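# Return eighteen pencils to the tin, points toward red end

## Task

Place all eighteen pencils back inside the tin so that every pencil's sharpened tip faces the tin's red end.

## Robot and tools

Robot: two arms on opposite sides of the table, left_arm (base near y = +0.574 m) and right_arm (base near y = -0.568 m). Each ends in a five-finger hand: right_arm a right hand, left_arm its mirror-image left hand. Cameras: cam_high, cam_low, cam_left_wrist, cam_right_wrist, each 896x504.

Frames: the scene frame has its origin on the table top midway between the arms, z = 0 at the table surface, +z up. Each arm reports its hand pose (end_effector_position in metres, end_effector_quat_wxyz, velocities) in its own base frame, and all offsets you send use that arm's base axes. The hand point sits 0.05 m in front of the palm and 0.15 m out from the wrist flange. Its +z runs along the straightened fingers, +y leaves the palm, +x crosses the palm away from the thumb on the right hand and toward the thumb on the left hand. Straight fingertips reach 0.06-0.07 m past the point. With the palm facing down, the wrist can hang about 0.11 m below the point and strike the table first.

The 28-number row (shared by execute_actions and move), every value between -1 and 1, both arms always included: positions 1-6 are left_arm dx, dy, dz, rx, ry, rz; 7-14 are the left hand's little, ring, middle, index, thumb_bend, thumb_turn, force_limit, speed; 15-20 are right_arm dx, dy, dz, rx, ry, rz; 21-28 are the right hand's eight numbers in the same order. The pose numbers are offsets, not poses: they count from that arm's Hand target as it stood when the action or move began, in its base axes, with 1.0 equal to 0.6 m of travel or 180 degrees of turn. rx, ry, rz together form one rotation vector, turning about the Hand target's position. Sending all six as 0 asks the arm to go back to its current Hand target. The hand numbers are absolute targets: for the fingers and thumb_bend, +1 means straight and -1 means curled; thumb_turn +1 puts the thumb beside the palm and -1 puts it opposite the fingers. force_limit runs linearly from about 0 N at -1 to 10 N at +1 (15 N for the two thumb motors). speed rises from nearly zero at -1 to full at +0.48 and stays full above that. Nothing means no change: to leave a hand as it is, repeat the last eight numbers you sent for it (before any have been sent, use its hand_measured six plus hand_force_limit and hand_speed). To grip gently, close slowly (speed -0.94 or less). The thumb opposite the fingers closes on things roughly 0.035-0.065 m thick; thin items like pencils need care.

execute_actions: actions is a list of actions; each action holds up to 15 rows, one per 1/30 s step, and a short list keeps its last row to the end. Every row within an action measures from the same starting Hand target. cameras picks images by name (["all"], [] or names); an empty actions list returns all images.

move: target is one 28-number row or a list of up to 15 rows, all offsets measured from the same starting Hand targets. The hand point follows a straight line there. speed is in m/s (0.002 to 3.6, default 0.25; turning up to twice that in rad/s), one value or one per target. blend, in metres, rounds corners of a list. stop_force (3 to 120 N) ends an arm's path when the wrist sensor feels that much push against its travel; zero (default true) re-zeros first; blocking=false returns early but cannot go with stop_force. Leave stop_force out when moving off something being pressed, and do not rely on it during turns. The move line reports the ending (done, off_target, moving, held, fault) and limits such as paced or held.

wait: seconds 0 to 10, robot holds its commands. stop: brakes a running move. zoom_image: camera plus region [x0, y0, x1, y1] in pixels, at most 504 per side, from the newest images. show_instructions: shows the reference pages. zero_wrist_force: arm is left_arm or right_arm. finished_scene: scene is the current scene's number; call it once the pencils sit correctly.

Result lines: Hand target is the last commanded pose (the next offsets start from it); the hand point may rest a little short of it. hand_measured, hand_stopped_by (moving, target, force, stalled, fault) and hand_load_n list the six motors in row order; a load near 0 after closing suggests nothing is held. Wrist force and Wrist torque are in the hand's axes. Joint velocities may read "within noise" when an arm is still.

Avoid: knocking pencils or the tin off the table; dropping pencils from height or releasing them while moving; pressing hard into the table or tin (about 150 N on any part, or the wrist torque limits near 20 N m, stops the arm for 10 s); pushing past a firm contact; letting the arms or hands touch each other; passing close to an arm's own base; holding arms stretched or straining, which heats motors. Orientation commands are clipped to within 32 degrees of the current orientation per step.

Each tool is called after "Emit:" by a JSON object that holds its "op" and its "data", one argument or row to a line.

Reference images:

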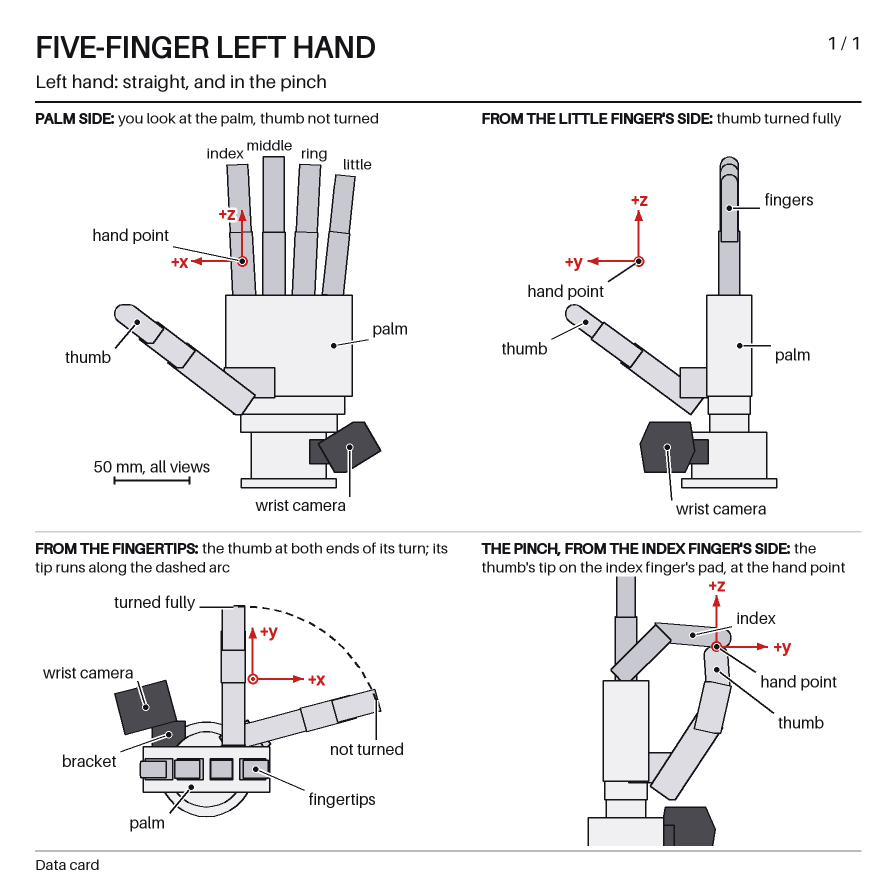

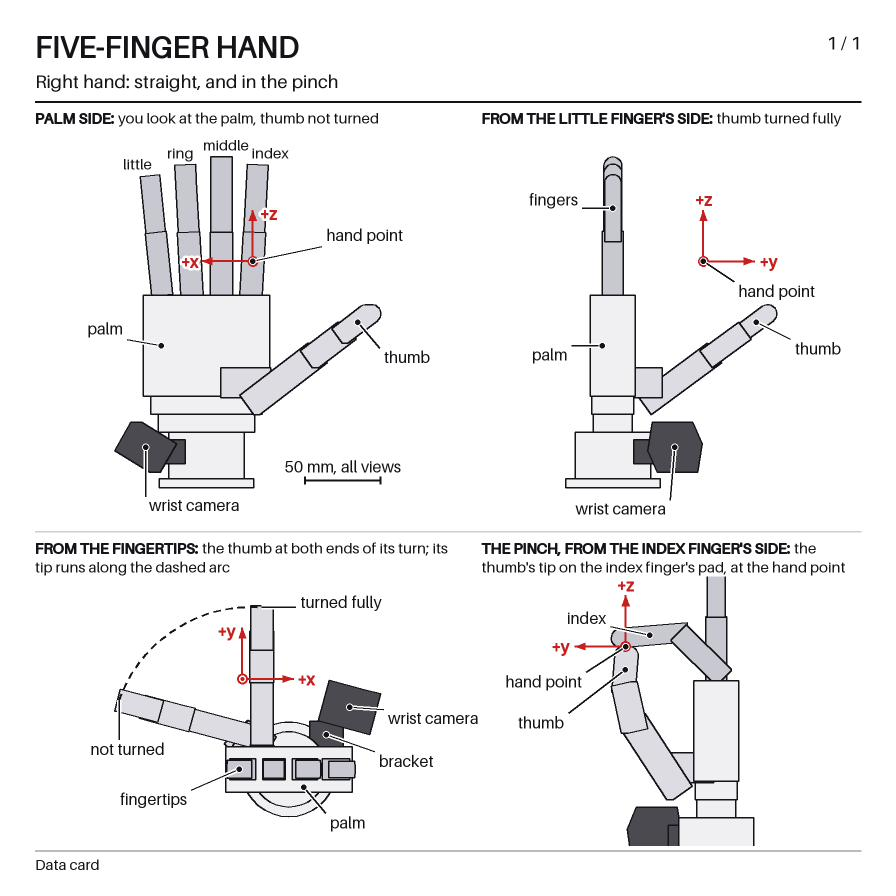

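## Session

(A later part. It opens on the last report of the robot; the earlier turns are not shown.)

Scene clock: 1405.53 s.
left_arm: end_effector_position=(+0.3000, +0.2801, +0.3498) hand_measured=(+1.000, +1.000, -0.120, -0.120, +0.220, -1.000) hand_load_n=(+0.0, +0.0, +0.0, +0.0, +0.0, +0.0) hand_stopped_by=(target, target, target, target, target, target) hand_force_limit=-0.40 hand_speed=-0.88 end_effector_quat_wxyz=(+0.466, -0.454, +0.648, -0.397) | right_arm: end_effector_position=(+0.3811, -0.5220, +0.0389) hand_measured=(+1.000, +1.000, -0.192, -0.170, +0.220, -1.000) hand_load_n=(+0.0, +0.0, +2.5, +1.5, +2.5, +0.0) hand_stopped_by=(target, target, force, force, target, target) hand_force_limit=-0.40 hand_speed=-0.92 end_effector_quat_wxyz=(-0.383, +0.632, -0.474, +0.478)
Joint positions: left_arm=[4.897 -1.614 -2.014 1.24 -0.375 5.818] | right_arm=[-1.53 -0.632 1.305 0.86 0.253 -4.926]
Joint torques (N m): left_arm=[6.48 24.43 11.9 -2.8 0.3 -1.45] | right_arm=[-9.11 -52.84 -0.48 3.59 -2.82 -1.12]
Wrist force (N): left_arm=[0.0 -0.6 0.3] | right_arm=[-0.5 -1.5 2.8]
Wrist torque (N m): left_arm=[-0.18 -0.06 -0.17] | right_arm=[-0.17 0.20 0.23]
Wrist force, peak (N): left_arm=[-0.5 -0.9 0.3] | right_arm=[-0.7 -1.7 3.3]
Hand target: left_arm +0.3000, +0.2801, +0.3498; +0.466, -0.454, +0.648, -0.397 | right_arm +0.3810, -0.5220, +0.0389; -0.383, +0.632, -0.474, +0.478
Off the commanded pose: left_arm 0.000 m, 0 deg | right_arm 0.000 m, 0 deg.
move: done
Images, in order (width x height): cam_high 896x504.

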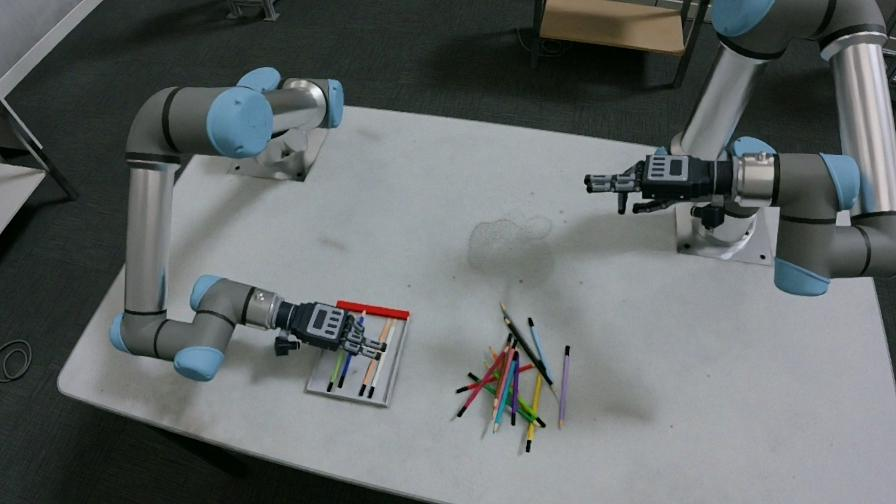

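Emit:
{"op": "move", "data": {
  "target": [
    [0,0,0,0,0,0,1,1,-0.12,-0.12,0.22,-1,-0.4,-0.88,0,0,-0.015,0,0,0,1,1,-0.65,-0.65,0.22,-1,-0.4,-0.92],
    [0,0,0,0,0,0,1,1,-0.12,-0.12,0.22,-1,-0.4,-0.88,0,0,-0.05,0,0,0,1,1,-0.65,-0.65,0.22,-1,-0.4,-0.92]
  ],
  "speed": [0.03,0.015],
  "stop_force": 3
}}

Emit:
{"op": "move", "data": {
  "target": [
    [0,0,0.0008,0,0,0,1,1,-0.12,-0.12,0.22,-1,-0.4,-0.88,0,0,0.0008,0,0,0,1,1,-0.12,-0.12,0.22,-1,-0.4,-0.88],
    [0,0,0,0,0,0,1,1,-0.12,-0.12,0.22,-1,-0.4,-0.88,0,0,0.15,0,0,0,1,1,-0.12,-0.12,0.22,-1,-0.4,-0.88]
  ],
  "speed": [0.03,0.1],
  "cameras": ["cam_high","cam_right_wrist"]
}}

Emit:
{"op": "zoom_image", "data": {
  "camera": "cam_high",
  "region": [290, 285, 420, 415]
}}

Scene clock: 1415.40 s.
left_arm: end_effector_position=(+0.3000, +0.2801, +0.3498) hand_measured=(+1.000, +1.000, -0.120, -0.120, +0.220, -1.000) hand_load_n=(+0.0, +0.0, +0.0, +0.0, +0.5, +0.0) hand_stopped_by=(target, target, target, target, target, target) hand_force_limit=-0.40 hand_speed=-0.88 end_effector_quat_wxyz=(+0.466, -0.454, +0.648, -0.397) | right_arm: end_effector_position=(+0.3810, -0.5220, +0.0192) hand_measured=(+1.000, +1.000, -0.192, -0.170, +0.220, -1.000) hand_load_n=(+0.0, +0.0, +0.0, +1.0, -1.0, +0.0) hand_stopped_by=(target, target, force, force, target, target) hand_force_limit=-0.40 hand_speed=-0.92 end_effector_quat_wxyz=(-0.383, +0.632, -0.474, +0.478)
Joint positions: left_arm=[4.897 -1.614 -2.014 1.24 -0.375 5.818] | right_arm=[-1.53 -0.602 1.305 0.83 0.253 -4.926]
Joint torques (N m): left_arm=[6.94 24.93 11.84 -2.77 0.37 -1.58] | right_arm=[-4.94 -55.06 -7.62 4.35 0.67 -0.09]
Wrist force (N): left_arm=[-0.4 -0.6 0.3] | right_arm=[-0.4 -2.9 2.5]
Wrist torque (N m): left_arm=[-0.18 0.01 -0.19] | right_arm=[-0.21 0.21 0.22]
Wrist force, peak (N): left_arm=[-0.5 -0.9 0.4] | right_arm=[0.8 -9.4 -0.9]
Hand target: left_arm +0.3000, +0.2801, +0.3498; +0.466, -0.454, +0.648, -0.397 | right_arm +0.3810, -0.5220, +0.0192; -0.383, +0.632, -0.474, +0.478 (not the last commanded pose)
Off the commanded pose: left_arm 0.000 m, 0 deg | right_arm 0.010 m, 0 deg.
move: contact (right_arm); path passed 1 of 2 targets

Scene clock: 1417.37 s.
left_arm: end_effector_position=(+0.3000, +0.2801, +0.3498) hand_measured=(+1.000, +1.000, -0.120, -0.120, +0.220, -1.000) hand_load_n=(+0.0, +0.0, +0.0, +0.0, +0.5, +0.0) hand_stopped_by=(target, target, target, target, target, target) hand_force_limit=-0.40 hand_speed=-0.88 end_effector_quat_wxyz=(+0.466, -0.454, +0.648, -0.397) | right_arm: end_effector_position=(+0.3810, -0.5220, +0.1092) hand_measured=(+1.000, +1.000, -0.120, -0.120, +0.220, -1.000) hand_load_n=(+0.0, +0.0, +0.0, +0.0, +0.0, +0.0) hand_stopped_by=(target, target, target, target, target, target) hand_force_limit=-0.40 hand_speed=-0.88 end_effector_quat_wxyz=(-0.383, +0.633, -0.474, +0.478)
Joint positions: left_arm=[4.897 -1.614 -2.014 1.24 -0.375 5.818] | right_arm=[-1.53 -0.731 1.287 0.977 0.253 -4.926]
Joint torques (N m): left_arm=[6.74 8.72 10.41 -0.3 0.31 -1.68] | right_arm=[-2.7 -41.1 -0.6 0.31 0.54 -0.16]
Wrist force (N): left_arm=[-0.3 -0.6 0.2] | right_arm=[-0.3 -1.9 2.7]
Wrist torque (N m): left_arm=[-0.17 -0.02 -0.18] | right_arm=[-0.23 0.20 0.23]
Wrist force, peak (N): left_arm=[-0.3 -1.0 0.2] | right_arm=[-0.3 -3.0 2.6]
Hand target: left_arm +0.3000, +0.2801, +0.3498; +0.466, -0.454, +0.648, -0.397 | right_arm +0.3810, -0.5220, +0.1092; -0.383, +0.632, -0.474, +0.478
Off the commanded pose: left_arm 0.000 m, 0 deg | right_arm 0.000 m, 0 deg.
move: done
Images, in order (width x height): cam_high 896x504, cam_right_wrist 896x504.

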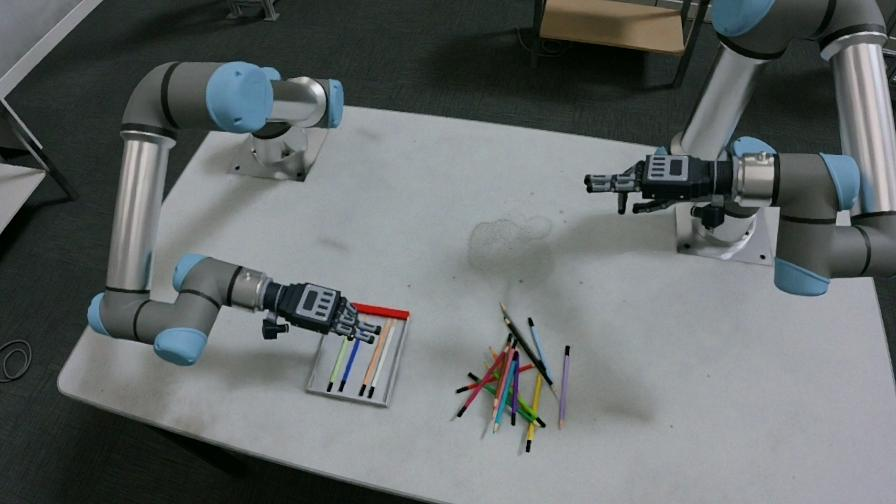

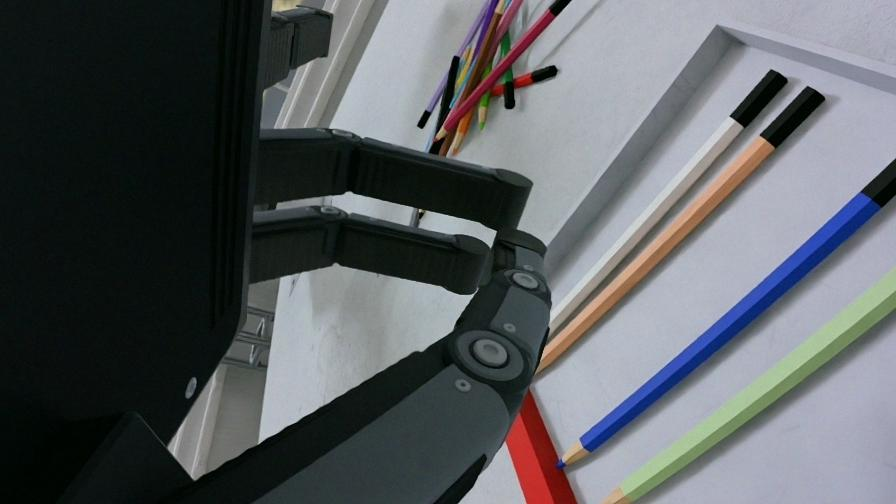

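Scaled by 3.877 from the camera's 896x504 image, which has a finer 1280x720 frame.

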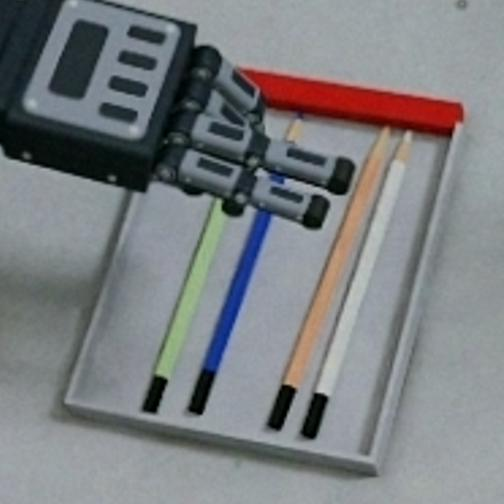

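Emit:
{"op": "move", "data": {
  "target": [
    [0,0,0,0,0,0,1,1,-0.12,-0.12,0.22,-1,-0.4,-0.88,0.2,-0.012,0.02,0,0,-0.06,1,1,-0.12,-0.12,0.22,-1,-0.4,-0.88],
    [0,0,0,0,0,0,1,1,-0.12,-0.12,0.22,-1,-0.4,-0.88,0.4583,-0.0293,-0.032,0,0,-0.1472,1,1,-0.12,-0.12,0.22,-1,-0.4,-0.88]
  ],
  "speed": [0.25,0.25],
  "blend": [0.03,0],
  "cameras": ["cam_right_wrist"]
}}

Emit:
{"op": "zoom_image", "data": {
  "camera": "cam_right_wrist",
  "region": [446, 0, 896, 504]
}}

Scene clock: 1434.73 s.
left_arm: end_effector_position=(+0.3000, +0.2801, +0.3498) hand_measured=(+1.000, +1.000, -0.120, -0.120, +0.220, -1.000) hand_load_n=(+0.0, +0.0, +0.0, +0.0, +0.0, +0.0) hand_stopped_by=(target, target, target, target, target, target) hand_force_limit=-0.40 hand_speed=-0.88 end_effector_quat_wxyz=(+0.466, -0.454, +0.648, -0.397) | right_arm: end_effector_position=(+0.6559, -0.5396, +0.0900) hand_measured=(+1.000, +1.000, -0.120, -0.120, +0.220, -1.000) hand_load_n=(+0.0, +0.0, +0.0, +0.5, +0.5, +0.0) hand_stopped_by=(target, target, target, target, target, target) hand_force_limit=-0.40 hand_speed=-0.88 end_effector_quat_wxyz=(+0.263, -0.507, +0.607, -0.553) end_effector_velocity=(+0.001, +0.001, +0.001) end_effector_angular_velocity=(-0.002, -0.001, -0.002)
Joint positions: left_arm=[4.897 -1.614 -2.014 1.24 -0.375 5.818] | right_arm=[-1.011 -0.804 1.216 -0.112 1.011 -3.556]
Joint velocities: left_arm=[within noise] | right_arm=[0.003 -0.001 0 -0.002 0.005 0.001]
Joint torques (N m): left_arm=[6.2 17.3 21.08 -3.78 0.38 -1.93] | right_arm=[8.21 -40.36 -21.95 -2.1 2.2 0.95]
Wrist force (N): left_arm=[-0.4 -0.3 0.3] | right_arm=[-0.7 -2.2 2.8]
Wrist torque (N m): left_arm=[-0.12 -0.01 -0.20] | right_arm=[-0.27 0.21 0.13]
Wrist force, peak (N): left_arm=[-0.1 -0.8 0.6] | right_arm=[-1.9 -2.5 4.7]
Hand target: left_arm +0.3000, +0.2801, +0.3498; +0.466, -0.454, +0.648, -0.397 | right_arm +0.6560, -0.5395, +0.0900; +0.263, -0.507, +0.607, -0.553
Off the commanded pose: left_arm 0.000 m, 0 deg | right_arm 0.000 m, 0 deg.
move: done
Images, in order (width x height): cam_right_wrist 896x504.

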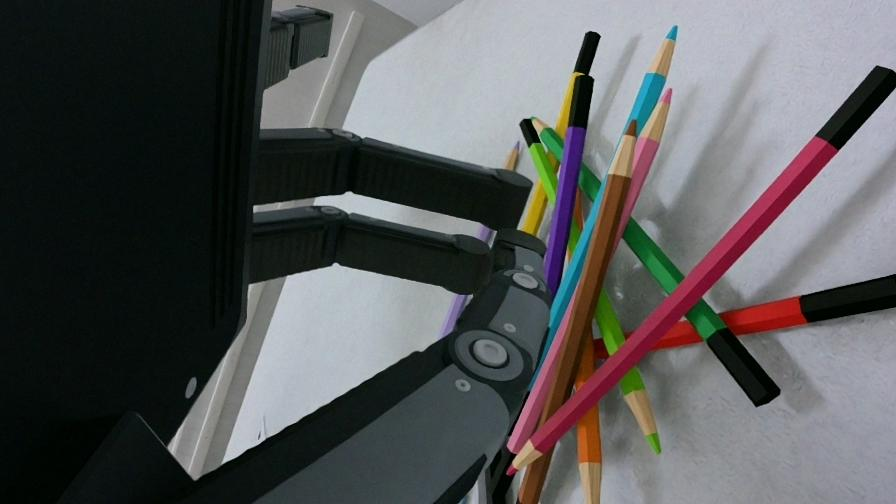

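Scaled by 1.000.

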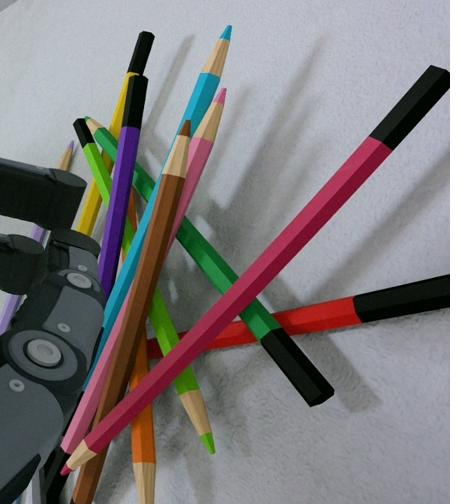

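Emit:
{"op": "move", "data": {
  "target": [0,0,0,0,0,0,1,1,-0.12,-0.12,0.22,-1,-0.4,-0.88,-0.0037,-0.0047,-0.08,0,0,-0.0056,1,1,-0.12,-0.12,0.22,-1,-0.4,-0.88],
  "speed": 0.12
}}

Emit:
{"op": "move", "data": {
  "target": [0,0,0,0,0,0,1,1,-0.12,-0.12,0.22,-1,-0.4,-0.88,0,0,-0.0333,0,0,0,1,1,-0.12,-0.12,0.22,-1,-0.4,-0.88],
  "speed": 0.015,
  "stop_force": 3,
  "cameras": ["cam_right_wrist"]
}}

Scene clock: 1455.53 s.
left_arm: end_effector_position=(+0.3000, +0.2801, +0.3498) hand_measured=(+1.000, +1.000, -0.120, -0.120, +0.220, -1.000) hand_load_n=(+0.0, +0.0, +0.0, +0.0, +0.0, +0.5) hand_stopped_by=(target, target, target, target, target, target) hand_force_limit=-0.40 hand_speed=-0.88 end_effector_quat_wxyz=(+0.466, -0.454, +0.648, -0.397) | right_arm: end_effector_position=(+0.6537, -0.5423, +0.0419) hand_measured=(+1.000, +1.000, -0.120, -0.120, +0.220, -1.000) hand_load_n=(-0.5, +0.0, +0.0, +0.0, +0.0, +0.0) hand_stopped_by=(target, target, target, target, target, target) hand_force_limit=-0.40 hand_speed=-0.88 end_effector_quat_wxyz=(+0.258, -0.501, +0.611, -0.555)
Joint positions: left_arm=[4.897 -1.614 -2.014 1.24 -0.375 5.818] | right_arm=[-1.011 -0.755 1.26 -0.209 1.028 -3.55]
Joint torques (N m): left_arm=[5.89 23.68 21.47 -3.79 0.34 -1.95] | right_arm=[-9.95 -49.98 -33.37 -0.87 -2.28 -1.02]
Wrist force (N): left_arm=[-0.2 -0.6 0.4] | right_arm=[-0.6 -2.4 2.6]
Wrist torque (N m): left_arm=[-0.18 -0.03 -0.17] | right_arm=[-0.32 0.22 0.13]
Wrist force, peak (N): left_arm=[-0.4 -0.9 0.2] | right_arm=[0.0 -4.3 2.7]
Hand target: left_arm +0.3000, +0.2801, +0.3498; +0.466, -0.454, +0.648, -0.397 | right_arm +0.6538, -0.5424, +0.0420; +0.258, -0.502, +0.611, -0.555
Off the commanded pose: left_arm 0.000 m, 0 deg | right_arm 0.000 m, 0 deg.
move: done

Scene clock: 1457.67 s.
left_arm: end_effector_position=(+0.3000, +0.2801, +0.3498) hand_measured=(+1.000, +1.000, -0.120, -0.120, +0.220, -1.000) hand_load_n=(+0.0, +0.0, +0.0, +0.5, +0.5, +0.0) hand_stopped_by=(target, target, target, target, target, target) hand_force_limit=-0.40 hand_speed=-0.88 end_effector_quat_wxyz=(+0.466, -0.454, +0.648, -0.397) | right_arm: end_effector_position=(+0.6538, -0.5424, +0.0283) hand_measured=(+1.000, +1.000, -0.120, -0.120, +0.220, -1.000) hand_load_n=(+0.0, +0.0, -0.5, +0.0, +0.0, +0.0) hand_stopped_by=(target, target, target, target, target, target) hand_force_limit=-0.40 hand_speed=-0.88 end_effector_quat_wxyz=(+0.258, -0.502, +0.611, -0.555)
Joint positions: left_arm=[4.897 -1.614 -2.014 1.24 -0.375 5.818] | right_arm=[-1.011 -0.738 1.268 -0.234 1.028 -3.55]
Joint torques (N m): left_arm=[5.63 23.56 21.6 -3.77 0.25 -2.02] | right_arm=[-9.66 -55.64 -32.17 -0.98 -2.3 -1.03]
Wrist force (N): left_arm=[-0.2 -0.4 0.3] | right_arm=[-0.7 -4.0 2.0]
Wrist torque (N m): left_arm=[-0.14 -0.04 -0.17] | right_arm=[-0.35 0.22 0.08]
Wrist force, peak (N): left_arm=[-0.3 -0.7 0.5] | right_arm=[0.0 -10.4 0.3]
Hand target: left_arm +0.3000, +0.2801, +0.3498; +0.466, -0.454, +0.648, -0.397 | right_arm +0.6538, -0.5424, +0.0283; +0.258, -0.502, +0.611, -0.555 (not the last commanded pose)
Off the commanded pose: left_arm 0.000 m, 0 deg | right_arm 0.006 m, 0 deg.
move: contact (right_arm)
Images, in order (width x height): cam_right_wrist 896x504.

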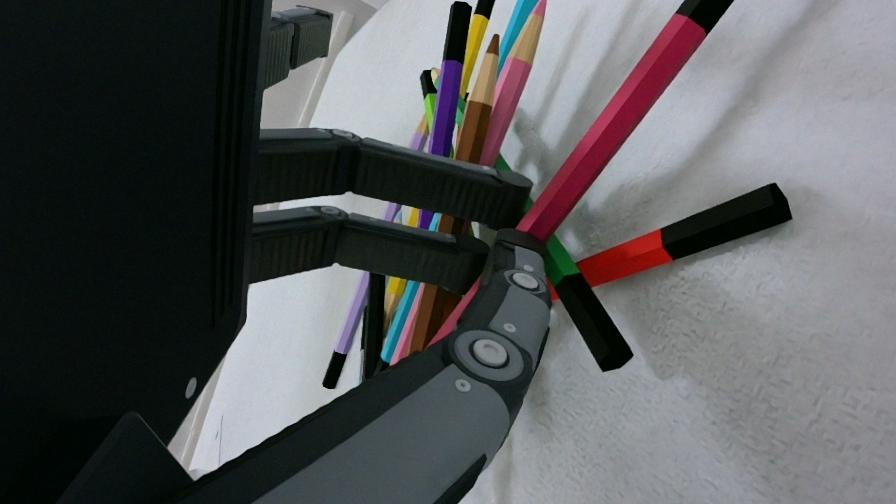

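Emit:
{"op": "move", "data": {
  "target": [
    [0,0,0,0,0,0,1,1,-0.12,-0.12,0.22,-1,-0.4,-0.88,0,0,-0.001,0,0,0,1,1,-0.6,-0.6,0.22,-1,-0.8,-0.92],
    [0,0,0,0,0,0,1,1,-0.12,-0.12,0.22,-1,-0.4,-0.88,0,0,0.0005,0,0,0,1,1,-0.65,-0.65,0.22,-1,-0.4,-0.92]
  ],
  "speed": 0.03
}}

Emit:
{"op": "move", "data": {
  "target": [
    [0,0,0,0,0,0,1,1,-0.12,-0.12,0.22,-1,-0.4,-0.88,0,0,0.035,0,0,0,1,1,-0.65,-0.65,0.22,-1,-0.4,-0.92]
  ],
  "speed": [0.015],
  "cameras": ["cam_right_wrist"]
}}

Scene clock: 1467.17 s.
left_arm: end_effector_position=(+0.3000, +0.2801, +0.3498) hand_measured=(+1.000, +1.000, -0.120, -0.120, +0.220, -1.000) hand_load_n=(+0.0, +0.0, +0.0, +0.0, +0.0, +0.0) hand_stopped_by=(target, target, target, target, target, target) hand_force_limit=-0.40 hand_speed=-0.88 end_effector_quat_wxyz=(+0.466, -0.454, +0.648, -0.397) | right_arm: end_effector_position=(+0.6538, -0.5424, +0.0286) hand_measured=(+1.000, +1.000, -0.184, -0.184, +0.222, -1.000) hand_load_n=(+0.0, +0.0, +5.0, +4.0, +3.5, -0.5) hand_stopped_by=(target, target, force, force, target, target) hand_force_limit=-0.40 hand_speed=-0.92 end_effector_quat_wxyz=(+0.258, -0.502, +0.611, -0.555)
Joint positions: left_arm=[4.897 -1.614 -2.014 1.24 -0.375 5.818] | right_arm=[-1.011 -0.738 1.268 -0.233 1.028 -3.55]
Joint torques (N m): left_arm=[5.4 23.78 21.43 -3.79 0.29 -2.29] | right_arm=[-9.19 -54.2 -30.5 -0.26 -2.37 -1.06]
Wrist force (N): left_arm=[-0.3 -0.5 0.3] | right_arm=[-0.1 -4.6 2.9]
Wrist torque (N m): left_arm=[-0.15 -0.02 -0.19] | right_arm=[-0.38 0.22 0.10]
Wrist force, peak (N): left_arm=[-0.4 -0.8 0.6] | right_arm=[0.7 -9.2 1.8]
Hand target: left_arm +0.3000, +0.2801, +0.3498; +0.466, -0.454, +0.648, -0.397 | right_arm +0.6538, -0.5424, +0.0286; +0.258, -0.502, +0.611, -0.555
Off the commanded pose: left_arm 0.000 m, 0 deg | right_arm 0.000 m, 0 deg.
move: done

Scene clock: 1468.80 s.
left_arm: end_effector_position=(+0.3000, +0.2801, +0.3498) hand_measured=(+1.000, +1.000, -0.120, -0.120, +0.220, -1.000) hand_load_n=(+0.0, -0.5, +0.0, +0.0, +0.0, +0.0) hand_stopped_by=(target, target, target, target, target, target) hand_force_limit=-0.40 hand_speed=-0.88 end_effector_quat_wxyz=(+0.466, -0.454, +0.648, -0.397) | right_arm: end_effector_position=(+0.6538, -0.5424, +0.0497) hand_measured=(+1.000, +1.000, -0.184, -0.184, +0.222, -1.000) hand_load_n=(+0.0, +0.0, +1.5, +1.5, +2.0, +0.0) hand_stopped_by=(target, target, force, force, target, target) hand_force_limit=-0.40 hand_speed=-0.92 end_effector_quat_wxyz=(+0.258, -0.502, +0.611, -0.555)
Joint positions: left_arm=[4.897 -1.614 -2.014 1.24 -0.375 5.818] | right_arm=[-1.011 -0.764 1.255 -0.195 1.028 -3.55]
Joint torques (N m): left_arm=[5.58 23.7 21.08 -3.81 0.25 -2.23] | right_arm=[-8.86 -42.25 -27.48 -1.23 -2.11 -0.11]
Wrist force (N): left_arm=[-0.3 -0.7 0.3] | right_arm=[-0.5 -2.2 2.7]
Wrist torque (N m): left_arm=[-0.18 -0.01 -0.18] | right_arm=[-0.29 0.20 0.14]
Wrist force, peak (N): left_arm=[-0.3 -0.8 0.5] | right_arm=[-0.2 -4.6 2.7]
Hand target: left_arm +0.3000, +0.2801, +0.3498; +0.466, -0.454, +0.648, -0.397 | right_arm +0.6538, -0.5424, +0.0496; +0.258, -0.502, +0.611, -0.555
Off the commanded pose: left_arm 0.000 m, 0 deg | right_arm 0.000 m, 0 deg.
move: done
Images, in order (width x height): cam_right_wrist 896x504.

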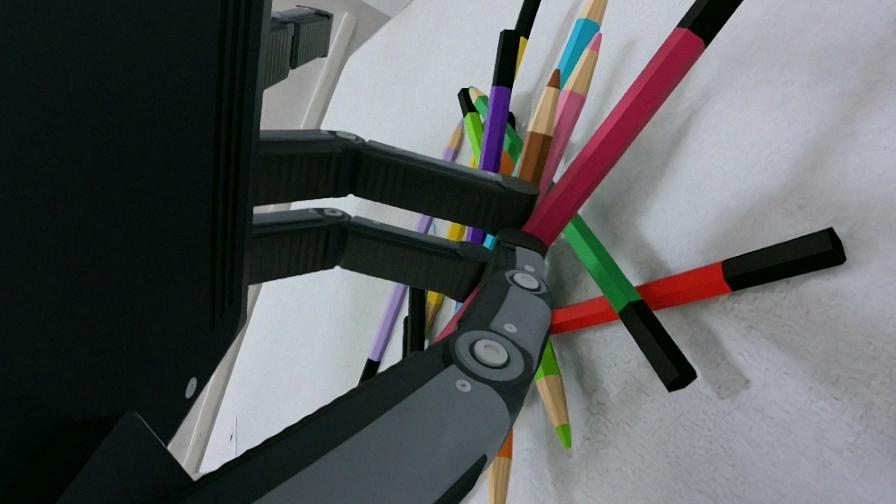

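Emit:
{"op": "move", "data": {
  "target": [
    [0,0,0,0,0,0,1,1,-0.12,-0.12,0.22,-1,-0.4,-0.88,0,0,0.1,0,0,0,1,1,-0.65,-0.65,0.22,-1,-0.4,-0.92],
    [0,0,0,0,0,0,1,1,-0.12,-0.12,0.22,-1,-0.4,-0.88,-0.4163,0.0307,0.12,0,0,0.1278,1,1,-0.65,-0.65,0.22,-1,-0.4,-0.92],
    [0,0,0,0,0,0,1,1,-0.12,-0.12,0.22,-1,-0.4,-0.88,-0.4163,0.0307,-0.012,0,0,0.1278,1,1,-0.65,-0.65,0.22,-1,-0.4,-0.92]
  ],
  "speed": [0.08,0.18,0.1],
  "blend": [0.02,0.02,0],
  "cameras": ["cam_high","cam_right_wrist"]
}}

Emit:
{"op": "zoom_image", "data": {
  "camera": "cam_high",
  "region": [290, 285, 420, 415]
}}

Scene clock: 1483.70 s.
left_arm: end_effector_position=(+0.3000, +0.2801, +0.3498) hand_measured=(+1.000, +1.000, -0.120, -0.120, +0.220, -1.000) hand_load_n=(+0.0, +0.0, +0.0, -0.5, +0.0, +0.0) hand_stopped_by=(target, target, target, target, target, target) hand_force_limit=-0.40 hand_speed=-0.88 end_effector_quat_wxyz=(+0.466, -0.454, +0.648, -0.397) | right_arm: end_effector_position=(+0.4040, -0.5238, +0.0423) hand_measured=(+1.000, +1.000, -0.184, -0.184, +0.222, -1.000) hand_load_n=(+0.0, +0.0, +1.5, +1.5, +2.0, -0.5) hand_stopped_by=(target, target, force, force, target, target) hand_force_limit=-0.40 hand_speed=-0.92 end_effector_quat_wxyz=(-0.364, +0.613, -0.499, +0.493)
Joint positions: left_arm=[4.897 -1.614 -2.014 1.24 -0.375 5.818] | right_arm=[-1.488 -0.735 1.374 0.466 0.284 -4.482]
Joint torques (N m): left_arm=[4.95 23.81 21.64 -3.7 0.18 -2.22] | right_arm=[-4.44 -49.97 -27.56 3.81 -1.96 0.02]
Wrist force (N): left_arm=[-0.3 -0.6 0.2] | right_arm=[-0.5 -1.4 2.7]
Wrist torque (N m): left_arm=[-0.16 -0.02 -0.18] | right_arm=[-0.16 0.27 0.23]
Wrist force, peak (N): left_arm=[-0.2 -0.9 0.6] | right_arm=[-1.4 -2.9 3.7]
Hand target: left_arm +0.3000, +0.2801, +0.3498; +0.466, -0.454, +0.648, -0.397 | right_arm +0.4040, -0.5239, +0.0424; -0.364, +0.613, -0.499, +0.493
Off the commanded pose: left_arm 0.000 m, 0 deg | right_arm 0.000 m, 0 deg.
move: done
Images, in order (width x height): cam_high 896x504, cam_right_wrist 896x504.

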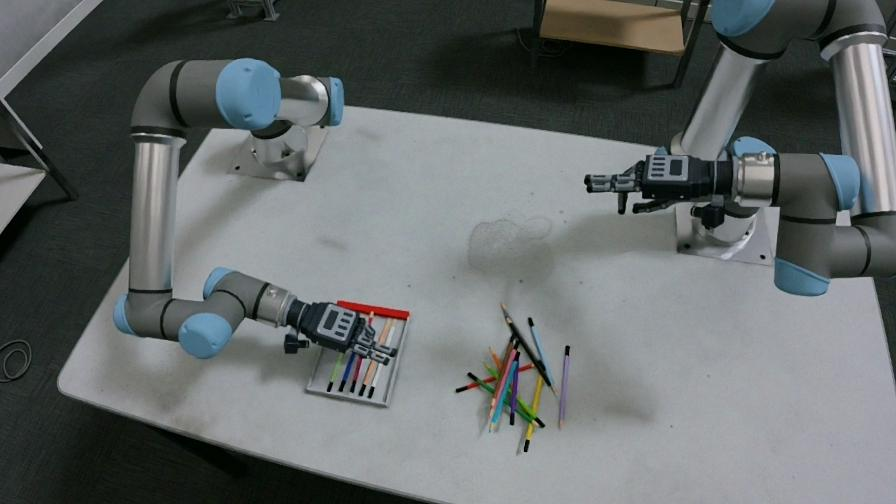

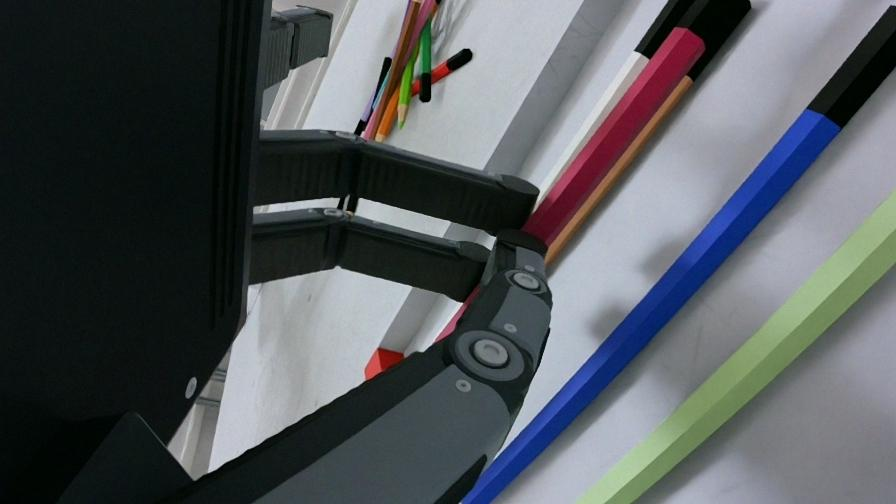

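Scaled by 3.877 from the camera's 896x504 image, which has a finer 1280x720 frame.

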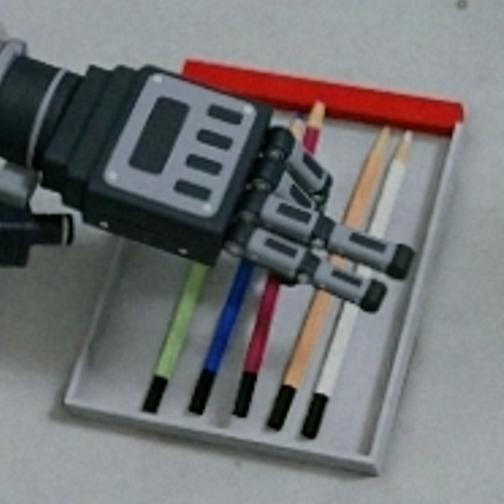

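Emit:
{"op": "move", "data": {
  "target": [0,0,0,0,0,0,1,1,-0.12,-0.12,0.22,-1,-0.4,-0.88,0,0.005,-0.01,0,0,-0.022,1,1,-0.65,-0.65,0.22,-1,-0.4,-0.92],
  "speed": 0.08
}}

Emit:
{"op": "move", "data": {
  "target": [
    [0,0,0,0,0,0,1,1,-0.12,-0.12,0.22,-1,-0.4,-0.88,0,0,-0.015,0,0,0,1,1,-0.65,-0.65,0.22,-1,-0.4,-0.92],
    [0,0,0,0,0,0,1,1,-0.12,-0.12,0.22,-1,-0.4,-0.88,0,0,-0.05,0,0,0,1,1,-0.65,-0.65,0.22,-1,-0.4,-0.92]
  ],
  "speed": [0.03,0.015],
  "stop_force": 3
}}

Emit:
{"op": "move", "data": {
  "target": [
    [0,0,0,0,0,0,1,1,-0.12,-0.12,0.22,-1,-0.4,-0.88,0,0,0.0008,0,0,0,1,1,-0.12,-0.12,0.22,-1,-0.4,-0.88],
    [0,0,0,0,0,0,1,1,-0.12,-0.12,0.22,-1,-0.4,-0.88,0,0,0.15,0,0,0,1,1,-0.12,-0.12,0.22,-1,-0.4,-0.88]
  ],
  "speed": [0.03,0.1],
  "cameras": ["cam_high","cam_right_wrist"]
}}

Emit:
{"op": "zoom_image", "data": {
  "camera": "cam_high",
  "region": [290, 285, 420, 415]
}}

Emit:
{"op": "zoom_image", "data": {
  "camera": "cam_high",
  "region": [400, 295, 580, 460]
}}

Scene clock: 1498.30 s.
left_arm: end_effector_position=(+0.3000, +0.2801, +0.3498) hand_measured=(+1.000, +1.000, -0.120, -0.120, +0.220, -1.000) hand_load_n=(+0.0, +0.0, +0.0, +0.0, +0.0, +0.0) hand_stopped_by=(target, target, target, target, target, target) hand_force_limit=-0.40 hand_speed=-0.88 end_effector_quat_wxyz=(+0.466, -0.454, +0.648, -0.397) | right_arm: end_effector_position=(+0.4040, -0.5209, +0.0364) hand_measured=(+1.000, +1.000, -0.184, -0.184, +0.222, -1.000) hand_load_n=(+0.0, +0.0, +1.5, +1.5, +2.0, -0.5) hand_stopped_by=(target, target, force, force, target, target) hand_force_limit=-0.40 hand_speed=-0.92 end_effector_quat_wxyz=(-0.346, +0.596, -0.520, +0.505)
Joint positions: left_arm=[4.897 -1.614 -2.014 1.24 -0.375 5.818] | right_arm=[-1.484 -0.804 1.477 0.236 0.323 -4.277]
Joint torques (N m): left_arm=[4.6 23.81 21.23 -3.82 0.26 -2.27] | right_arm=[-3.61 -36.23 -27.43 0.41 -4.46 0.91]
Wrist force (N): left_arm=[-0.1 -0.7 0.3] | right_arm=[-0.3 -1.6 2.8]
Wrist torque (N m): left_arm=[-0.19 -0.05 -0.16] | right_arm=[-0.19 0.16 0.14]
Wrist force, peak (N): left_arm=[-0.2 -0.7 0.7] | right_arm=[-0.5 -1.8 2.8]
Hand target: left_arm +0.3000, +0.2801, +0.3498; +0.466, -0.454, +0.648, -0.397 | right_arm +0.4040, -0.5209, +0.0364; -0.346, +0.596, -0.520, +0.505
Off the commanded pose: left_arm 0.000 m, 0 deg | right_arm 0.000 m, 0 deg.
move: done

Scene clock: 1500.47 s.
left_arm: end_effector_position=(+0.3000, +0.2801, +0.3498) hand_measured=(+1.000, +1.000, -0.120, -0.120, +0.220, -1.000) hand_load_n=(+0.0, +0.0, +0.0, +0.0, +0.0, +0.0) hand_stopped_by=(target, target, target, target, target, target) hand_force_limit=-0.40 hand_speed=-0.88 end_effector_quat_wxyz=(+0.466, -0.454, +0.648, -0.397) | right_arm: end_effector_position=(+0.4040, -0.5209, +0.0183) hand_measured=(+1.000, +1.000, -0.184, -0.184, +0.220, -1.000) hand_load_n=(+0.0, +0.0, +0.5, +0.0, -1.0, -1.0) hand_stopped_by=(target, target, force, force, target, target) hand_force_limit=-0.40 hand_speed=-0.92 end_effector_quat_wxyz=(-0.346, +0.596, -0.520, +0.505)
Joint positions: left_arm=[4.897 -1.614 -2.014 1.24 -0.375 5.818] | right_arm=[-1.484 -0.777 1.482 0.203 0.323 -4.277]
Joint torques (N m): left_arm=[4.27 23.68 21.36 -3.68 0.16 -2.36] | right_arm=[-8.68 -51.55 -27.93 3.49 1.67 -0.85]
Wrist force (N): left_arm=[-0.6 -0.6 0.1] | right_arm=[0.4 -3.0 2.6]
Wrist torque (N m): left_arm=[-0.15 0.02 -0.19] | right_arm=[-0.24 0.15 0.13]
Wrist force, peak (N): left_arm=[-0.3 -0.8 0.7] | right_arm=[1.7 -9.3 -0.1]
Hand target: left_arm +0.3000, +0.2801, +0.3498; +0.466, -0.454, +0.648, -0.397 | right_arm +0.4040, -0.5209, +0.0183; -0.346, +0.596, -0.520, +0.505 (not the last commanded pose)
Off the commanded pose: left_arm 0.000 m, 0 deg | right_arm 0.012 m, 0 deg.
move: contact (right_arm); path passed 1 of 2 targets

Scene clock: 1502.43 s.
left_arm: end_effector_position=(+0.3000, +0.2801, +0.3498) hand_measured=(+1.000, +1.000, -0.120, -0.120, +0.220, -1.000) hand_load_n=(+0.0, +0.0, +0.0, +0.0, +0.5, +0.0) hand_stopped_by=(target, target, target, target, target, target) hand_force_limit=-0.40 hand_speed=-0.88 end_effector_quat_wxyz=(+0.466, -0.454, +0.648, -0.397) | right_arm: end_effector_position=(+0.4040, -0.5211, +0.1083) hand_measured=(+1.000, +1.000, -0.120, -0.120, +0.220, -1.000) hand_load_n=(+0.0, +0.0, +0.0, +0.0, +0.0, +0.0) hand_stopped_by=(target, target, target, target, target, target) hand_force_limit=-0.40 hand_speed=-0.88 end_effector_quat_wxyz=(-0.346, +0.596, -0.520, +0.505)
Joint positions: left_arm=[4.897 -1.614 -2.014 1.24 -0.375 5.818] | right_arm=[-1.484 -0.901 1.434 0.375 0.323 -4.277]
Joint torques (N m): left_arm=[4.52 23.79 21.16 -3.73 0.33 -2.25] | right_arm=[2.51 -36.57 -3.51 -0.11 0.57 -0.16]
Wrist force (N): left_arm=[-0.2 -0.7 0.3] | right_arm=[-0.5 -1.4 2.8]
Wrist torque (N m): left_arm=[-0.18 -0.03 -0.18] | right_arm=[-0.17 0.20 0.11]
Wrist force, peak (N): left_arm=[-0.5 -0.7 0.6] | right_arm=[0.5 -3.4 2.5]
Hand target: left_arm +0.3000, +0.2801, +0.3498; +0.466, -0.454, +0.648, -0.397 | right_arm +0.4040, -0.5209, +0.1083; -0.346, +0.596, -0.520, +0.505
Off the commanded pose: left_arm 0.000 m, 0 deg | right_arm 0.000 m, 0 deg.
move: done
Images, in order (width x height): cam_high 896x504, cam_right_wrist 896x504.

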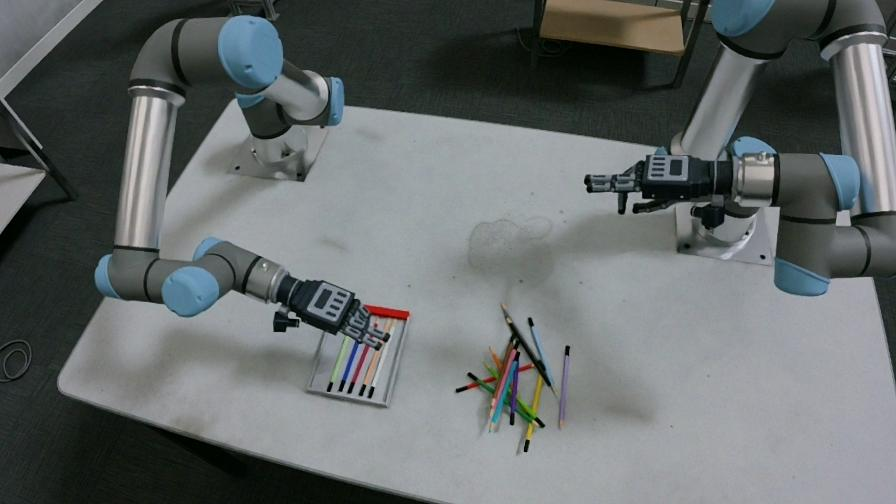

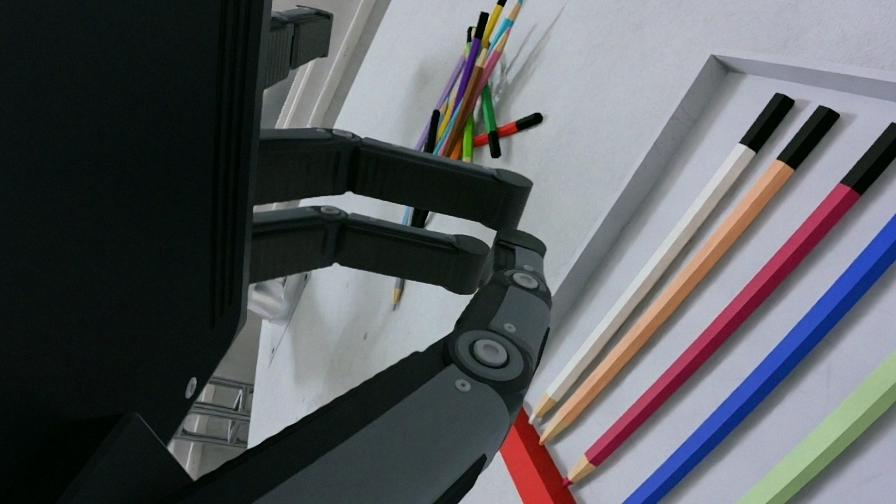

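Scaled by 3.877 from the camera's 896x504 image, which has a finer 1280x720 frame.

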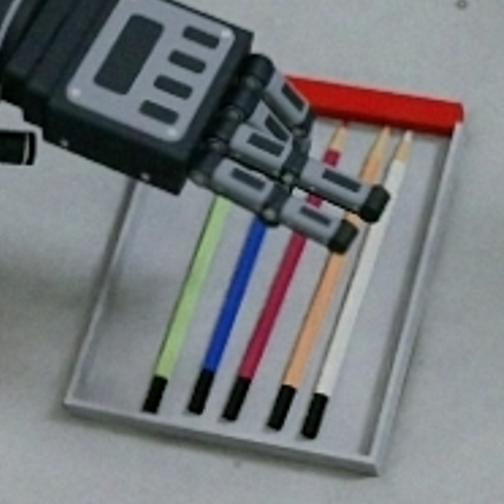

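Scaled by 2.800 from the camera's 896x504 image, which has a finer 1280x720 frame.

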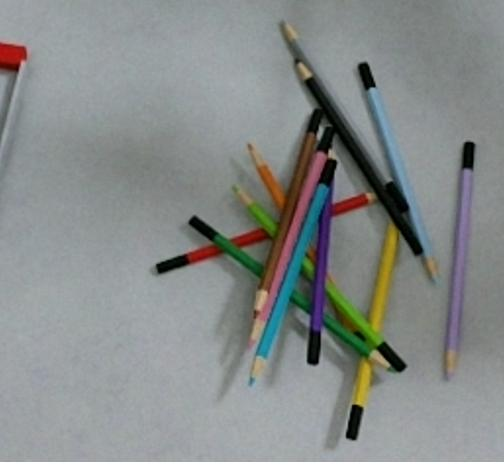

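Emit:
{"op": "move", "data": {
  "target": [
    [0.1,0.1333,-0.05,0,0,0.4167,1,1,-0.12,-0.12,0.22,-1,-0.4,-0.88,-0.2567,0.535,0.4028,0,0,0.0167,1,1,-0.12,-0.12,0.22,-1,-0.4,-0.88]
  ],
  "speed": 0.35
}}

Emit:
{"op": "move", "data": {
  "target": [
    [0,0,0,0.039,0.0698,0.1944,1,1,-0.12,-0.12,0.22,-1,-0.4,-0.88,0,0,0,0,0,0,1,1,-0.12,-0.12,0.22,-1,-0.4,-0.88]
  ],
  "speed": 0.3,
  "cameras": ["cam_high"]
}}

Scene clock: 1603.03 s.
left_arm: end_effector_position=(+0.3599, +0.3600, +0.3198) hand_measured=(+1.000, +1.000, -0.120, -0.120, +0.220, -1.000) hand_load_n=(+0.0, +0.0, +0.0, +0.0, +0.0, +0.5) hand_stopped_by=(target, target, target, target, target, target) hand_force_limit=-0.40 hand_speed=-0.88 end_effector_quat_wxyz=(-0.611, +0.754, -0.237, +0.032) | right_arm: end_effector_position=(+0.2500, -0.2000, +0.3499) hand_measured=(+1.000, +1.000, -0.120, -0.120, +0.220, -1.000) hand_load_n=(+0.0, +0.0, +0.0, +0.0, +0.0, +0.0) hand_stopped_by=(target, target, target, target, target, target) hand_force_limit=-0.40 hand_speed=-0.88 end_effector_quat_wxyz=(-0.360, +0.609, -0.504, +0.496)
Joint positions: left_arm=[4.111 -1.365 -1.868 2.972 -1.808 3.332] | right_arm=[-2.175 -1.95 2.398 2.227 0.591 -6.14]
Joint torques (N m): left_arm=[-8.63 2.52 23.79 1.35 -1.04 -1.7] | right_arm=[-10.49 -9.5 -28.69 3.9 0.12 -1.01]
Wrist force (N): left_arm=[-0.3 -0.6 0.4] | right_arm=[-1.0 -1.9 2.2]
Wrist torque (N m): left_arm=[-0.17 -0.02 -0.07] | right_arm=[-0.23 0.33 0.19]
Wrist force, peak (N): left_arm=[-1.2 -1.1 0.6] | right_arm=[-1.6 -2.7 2.2]
Hand target: left_arm +0.3600, +0.3600, +0.3198; -0.611, +0.754, -0.237, +0.032 | right_arm +0.2500, -0.1999, +0.3500; -0.359, +0.609, -0.504, +0.496
Off the commanded pose: left_arm 0.000 m, 0 deg | right_arm 0.000 m, 0 deg.
move: done

Scene clock: 1604.63 s.
left_arm: end_effector_position=(+0.3600, +0.3600, +0.3198) hand_measured=(+1.000, +1.000, -0.120, -0.120, +0.220, -1.000) hand_load_n=(+0.0, +0.0, +0.5, +0.0, +0.0, +0.5) hand_stopped_by=(target, target, target, target, target, target) hand_force_limit=-0.40 hand_speed=-0.88 end_effector_quat_wxyz=(-0.608, +0.751, -0.066, -0.249) end_effector_velocity=(-0.002, +0.000, +0.001) end_effector_angular_velocity=(+0.003, +0.004, +0.009) | right_arm: end_effector_position=(+0.2500, -0.1999, +0.3500) hand_measured=(+1.000, +1.000, -0.120, -0.120, +0.220, -1.000) hand_load_n=(+0.0, +0.0, +0.0, +0.0, +0.0, +0.0) hand_stopped_by=(target, target, target, target, target, target) hand_force_limit=-0.40 hand_speed=-0.88 end_effector_quat_wxyz=(-0.359, +0.609, -0.504, +0.496)
Joint positions: left_arm=[3.74 -1.777 -1.537 2.87 -2.814 3.195] | right_arm=[-2.175 -1.95 2.398 2.228 0.591 -6.14]
Joint velocities: left_arm=[0 -0.001 0 -0.001 -0.01 0] | right_arm=[within noise]
Joint torques (N m): left_arm=[5.63 19.37 23.76 1 -2.18 1.82] | right_arm=[-8.6 -9.49 -31.27 3.85 1.96 0.88]
Wrist force (N): left_arm=[-0.3 -0.6 0.2] | right_arm=[-0.9 -1.8 2.3]
Wrist torque (N m): left_arm=[-0.20 -0.02 -0.10] | right_arm=[-0.21 0.31 0.21]
Wrist force, peak (N): left_arm=[-0.1 -1.0 0.6] | right_arm=[-0.8 -2.0 2.4]
Hand target: left_arm +0.3600, +0.3600, +0.3198; -0.608, +0.751, -0.066, -0.249 | right_arm +0.2500, -0.1999, +0.3500; -0.359, +0.609, -0.504, +0.496
Off the commanded pose: left_arm 0.000 m, 0 deg | right_arm 0.000 m, 0 deg.
move: done
Images, in order (width x height): cam_high 896x504.

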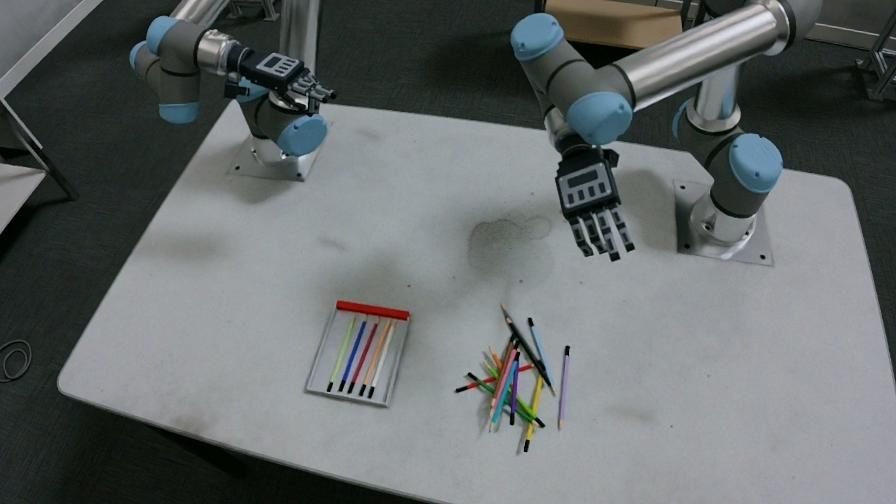

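Emit:
{"op": "move", "data": {
  "target": [
    [0,0.08,0,0,0,0.2222,1,1,-0.12,-0.12,0.22,-1,-0.4,-0.88,0,0,0,0,0,0,1,1,-0.12,-0.12,0.22,-1,-0.4,-0.88]
  ],
  "speed": 0.25,
  "cameras": ["cam_high"]
}}

Scene clock: 1611.70 s.
left_arm: end_effector_position=(+0.3604, +0.3815, +0.3207) hand_measured=(+1.000, +1.000, -0.120, -0.120, +0.220, -1.000) hand_load_n=(+0.0, +0.0, +0.0, +0.0, +0.0, +0.5) hand_stopped_by=(target, target, target, target, target, target) hand_force_limit=-0.40 hand_speed=-0.88 end_effector_quat_wxyz=(-0.583, +0.744, +0.027, -0.326) | right_arm: end_effector_position=(+0.2500, -0.1999, +0.3500) hand_measured=(+1.000, +1.000, -0.120, -0.120, +0.220, -1.000) hand_load_n=(+0.0, +0.0, +0.0, +0.0, +0.0, +0.0) hand_stopped_by=(target, target, target, target, target, target) hand_force_limit=-0.40 hand_speed=-0.88 end_effector_quat_wxyz=(-0.359, +0.609, -0.504, +0.496)
Joint positions: left_arm=[3.749 -2.063 -1.267 2.267 -3.018 2.555] | right_arm=[-2.175 -1.95 2.398 2.228 0.591 -6.14]
Joint torques (N m): left_arm=[-7.72 45.2 11.9 0.05 0.12 2.4] | right_arm=[-10.06 -9.16 -31.18 3.77 2.01 0.94]
Wrist force (N): left_arm=[-0.6 -1.1 0.2] | right_arm=[-0.7 -1.9 2.3]
Wrist torque (N m): left_arm=[-0.26 0.00 -0.19] | right_arm=[-0.23 0.27 0.22]
Wrist force, peak (N): left_arm=[-4.7 -5.2 -0.8] | right_arm=[-0.8 -1.8 2.6]
Hand target: left_arm +0.3604, +0.3815, +0.3207; -0.583, +0.744, +0.027, -0.326 (not the last commanded pose) | right_arm +0.2500, -0.1999, +0.3500; -0.359, +0.609, -0.504, +0.496
Off the commanded pose: left_arm 0.027 m, 26 deg | right_arm 0.000 m, 0 deg.
move: held (left_arm; a check stopped the path); limits=held
pose unreachable (left arm): on one or more control steps of this call, first in action 0 (counted from 0), this arm could not follow its commanded pose, so it was not sent that pose on those steps. It may still have moved: this result reports where it is.
cause: moving toward the commanded pose would bring two parts of the arm too close to each other (joints 4 (wrist 1) to 6 (wrist 3) lie between them).
Images, in order (width x height): cam_high 896x504.

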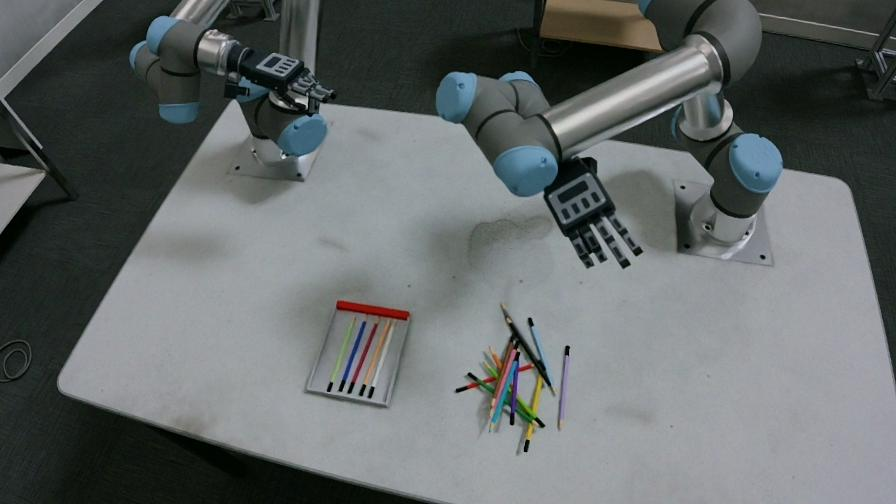

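Emit:
{"op": "move", "data": {
  "target": [
    [0,-0.0358,0,-0.0404,-0.0757,-0.2732,1,1,-0.12,-0.12,0.22,-1,-0.4,-0.88,0,0,0,0,0,0,1,1,-0.12,-0.12,0.22,-1,-0.4,-0.88],
    [0,0.03,0,-0.0832,-0.0507,-0.6092,1,1,-0.12,-0.12,0.22,-1,-0.4,-0.88,0,0,0,0,0,0,1,1,-0.12,-0.12,0.22,-1,-0.4,-0.88]
  ],
  "speed": 0.35,
  "blend": [0.02,0]
}}

Scene clock: 1648.60 s.
left_arm: end_effector_position=(+0.3605, +0.3995, +0.3207) hand_measured=(+1.000, +1.000, -0.120, -0.120, +0.220, -1.000) hand_load_n=(+0.0, +0.0, +0.0, +0.0, +0.0, +0.0) hand_stopped_by=(target, target, target, target, target, target) hand_force_limit=-0.40 hand_speed=-0.88 end_effector_quat_wxyz=(+0.511, -0.530, +0.587, -0.337) end_effector_velocity=(+0.000, +0.000, +0.000) end_effector_angular_velocity=(+0.000, +0.000, -0.001) | right_arm: end_effector_position=(+0.2500, -0.1999, +0.3500) hand_measured=(+1.000, +1.000, -0.120, -0.120, +0.220, -1.000) hand_load_n=(+0.0, +0.0, +0.0, +0.0, +0.0, +0.0) hand_stopped_by=(target, target, target, target, target, target) hand_force_limit=-0.40 hand_speed=-0.88 end_effector_quat_wxyz=(-0.359, +0.609, -0.504, +0.496)
Joint positions: left_arm=[4.708 -1.766 -1.583 2.318 -0.297 4.405] | right_arm=[-2.175 -1.95 2.398 2.228 0.591 -6.14]
Joint velocities: left_arm=[0.001 0 -0.001 -0.004 0.001 0.005] | right_arm=[within noise]
Joint torques (N m): left_arm=[7.75 25.44 15.24 -4.24 3.05 1.98] | right_arm=[-9.41 -9.35 -31.32 3.56 1.85 0.97]
Wrist force (N): left_arm=[-0.4 -0.6 -0.1] | right_arm=[-0.8 -1.9 2.3]
Wrist torque (N m): left_arm=[-0.16 -0.02 -0.18] | right_arm=[-0.23 0.29 0.21]
Wrist force, peak (N): left_arm=[-1.5 -0.7 0.8] | right_arm=[-0.8 -1.8 2.6]
Hand target: left_arm +0.3604, +0.3995, +0.3207; +0.511, -0.530, +0.587, -0.337 | right_arm +0.2500, -0.1999, +0.3500; -0.359, +0.609, -0.504, +0.496
Off the commanded pose: left_arm 0.000 m, 0 deg | right_arm 0.000 m, 0 deg.
move: done


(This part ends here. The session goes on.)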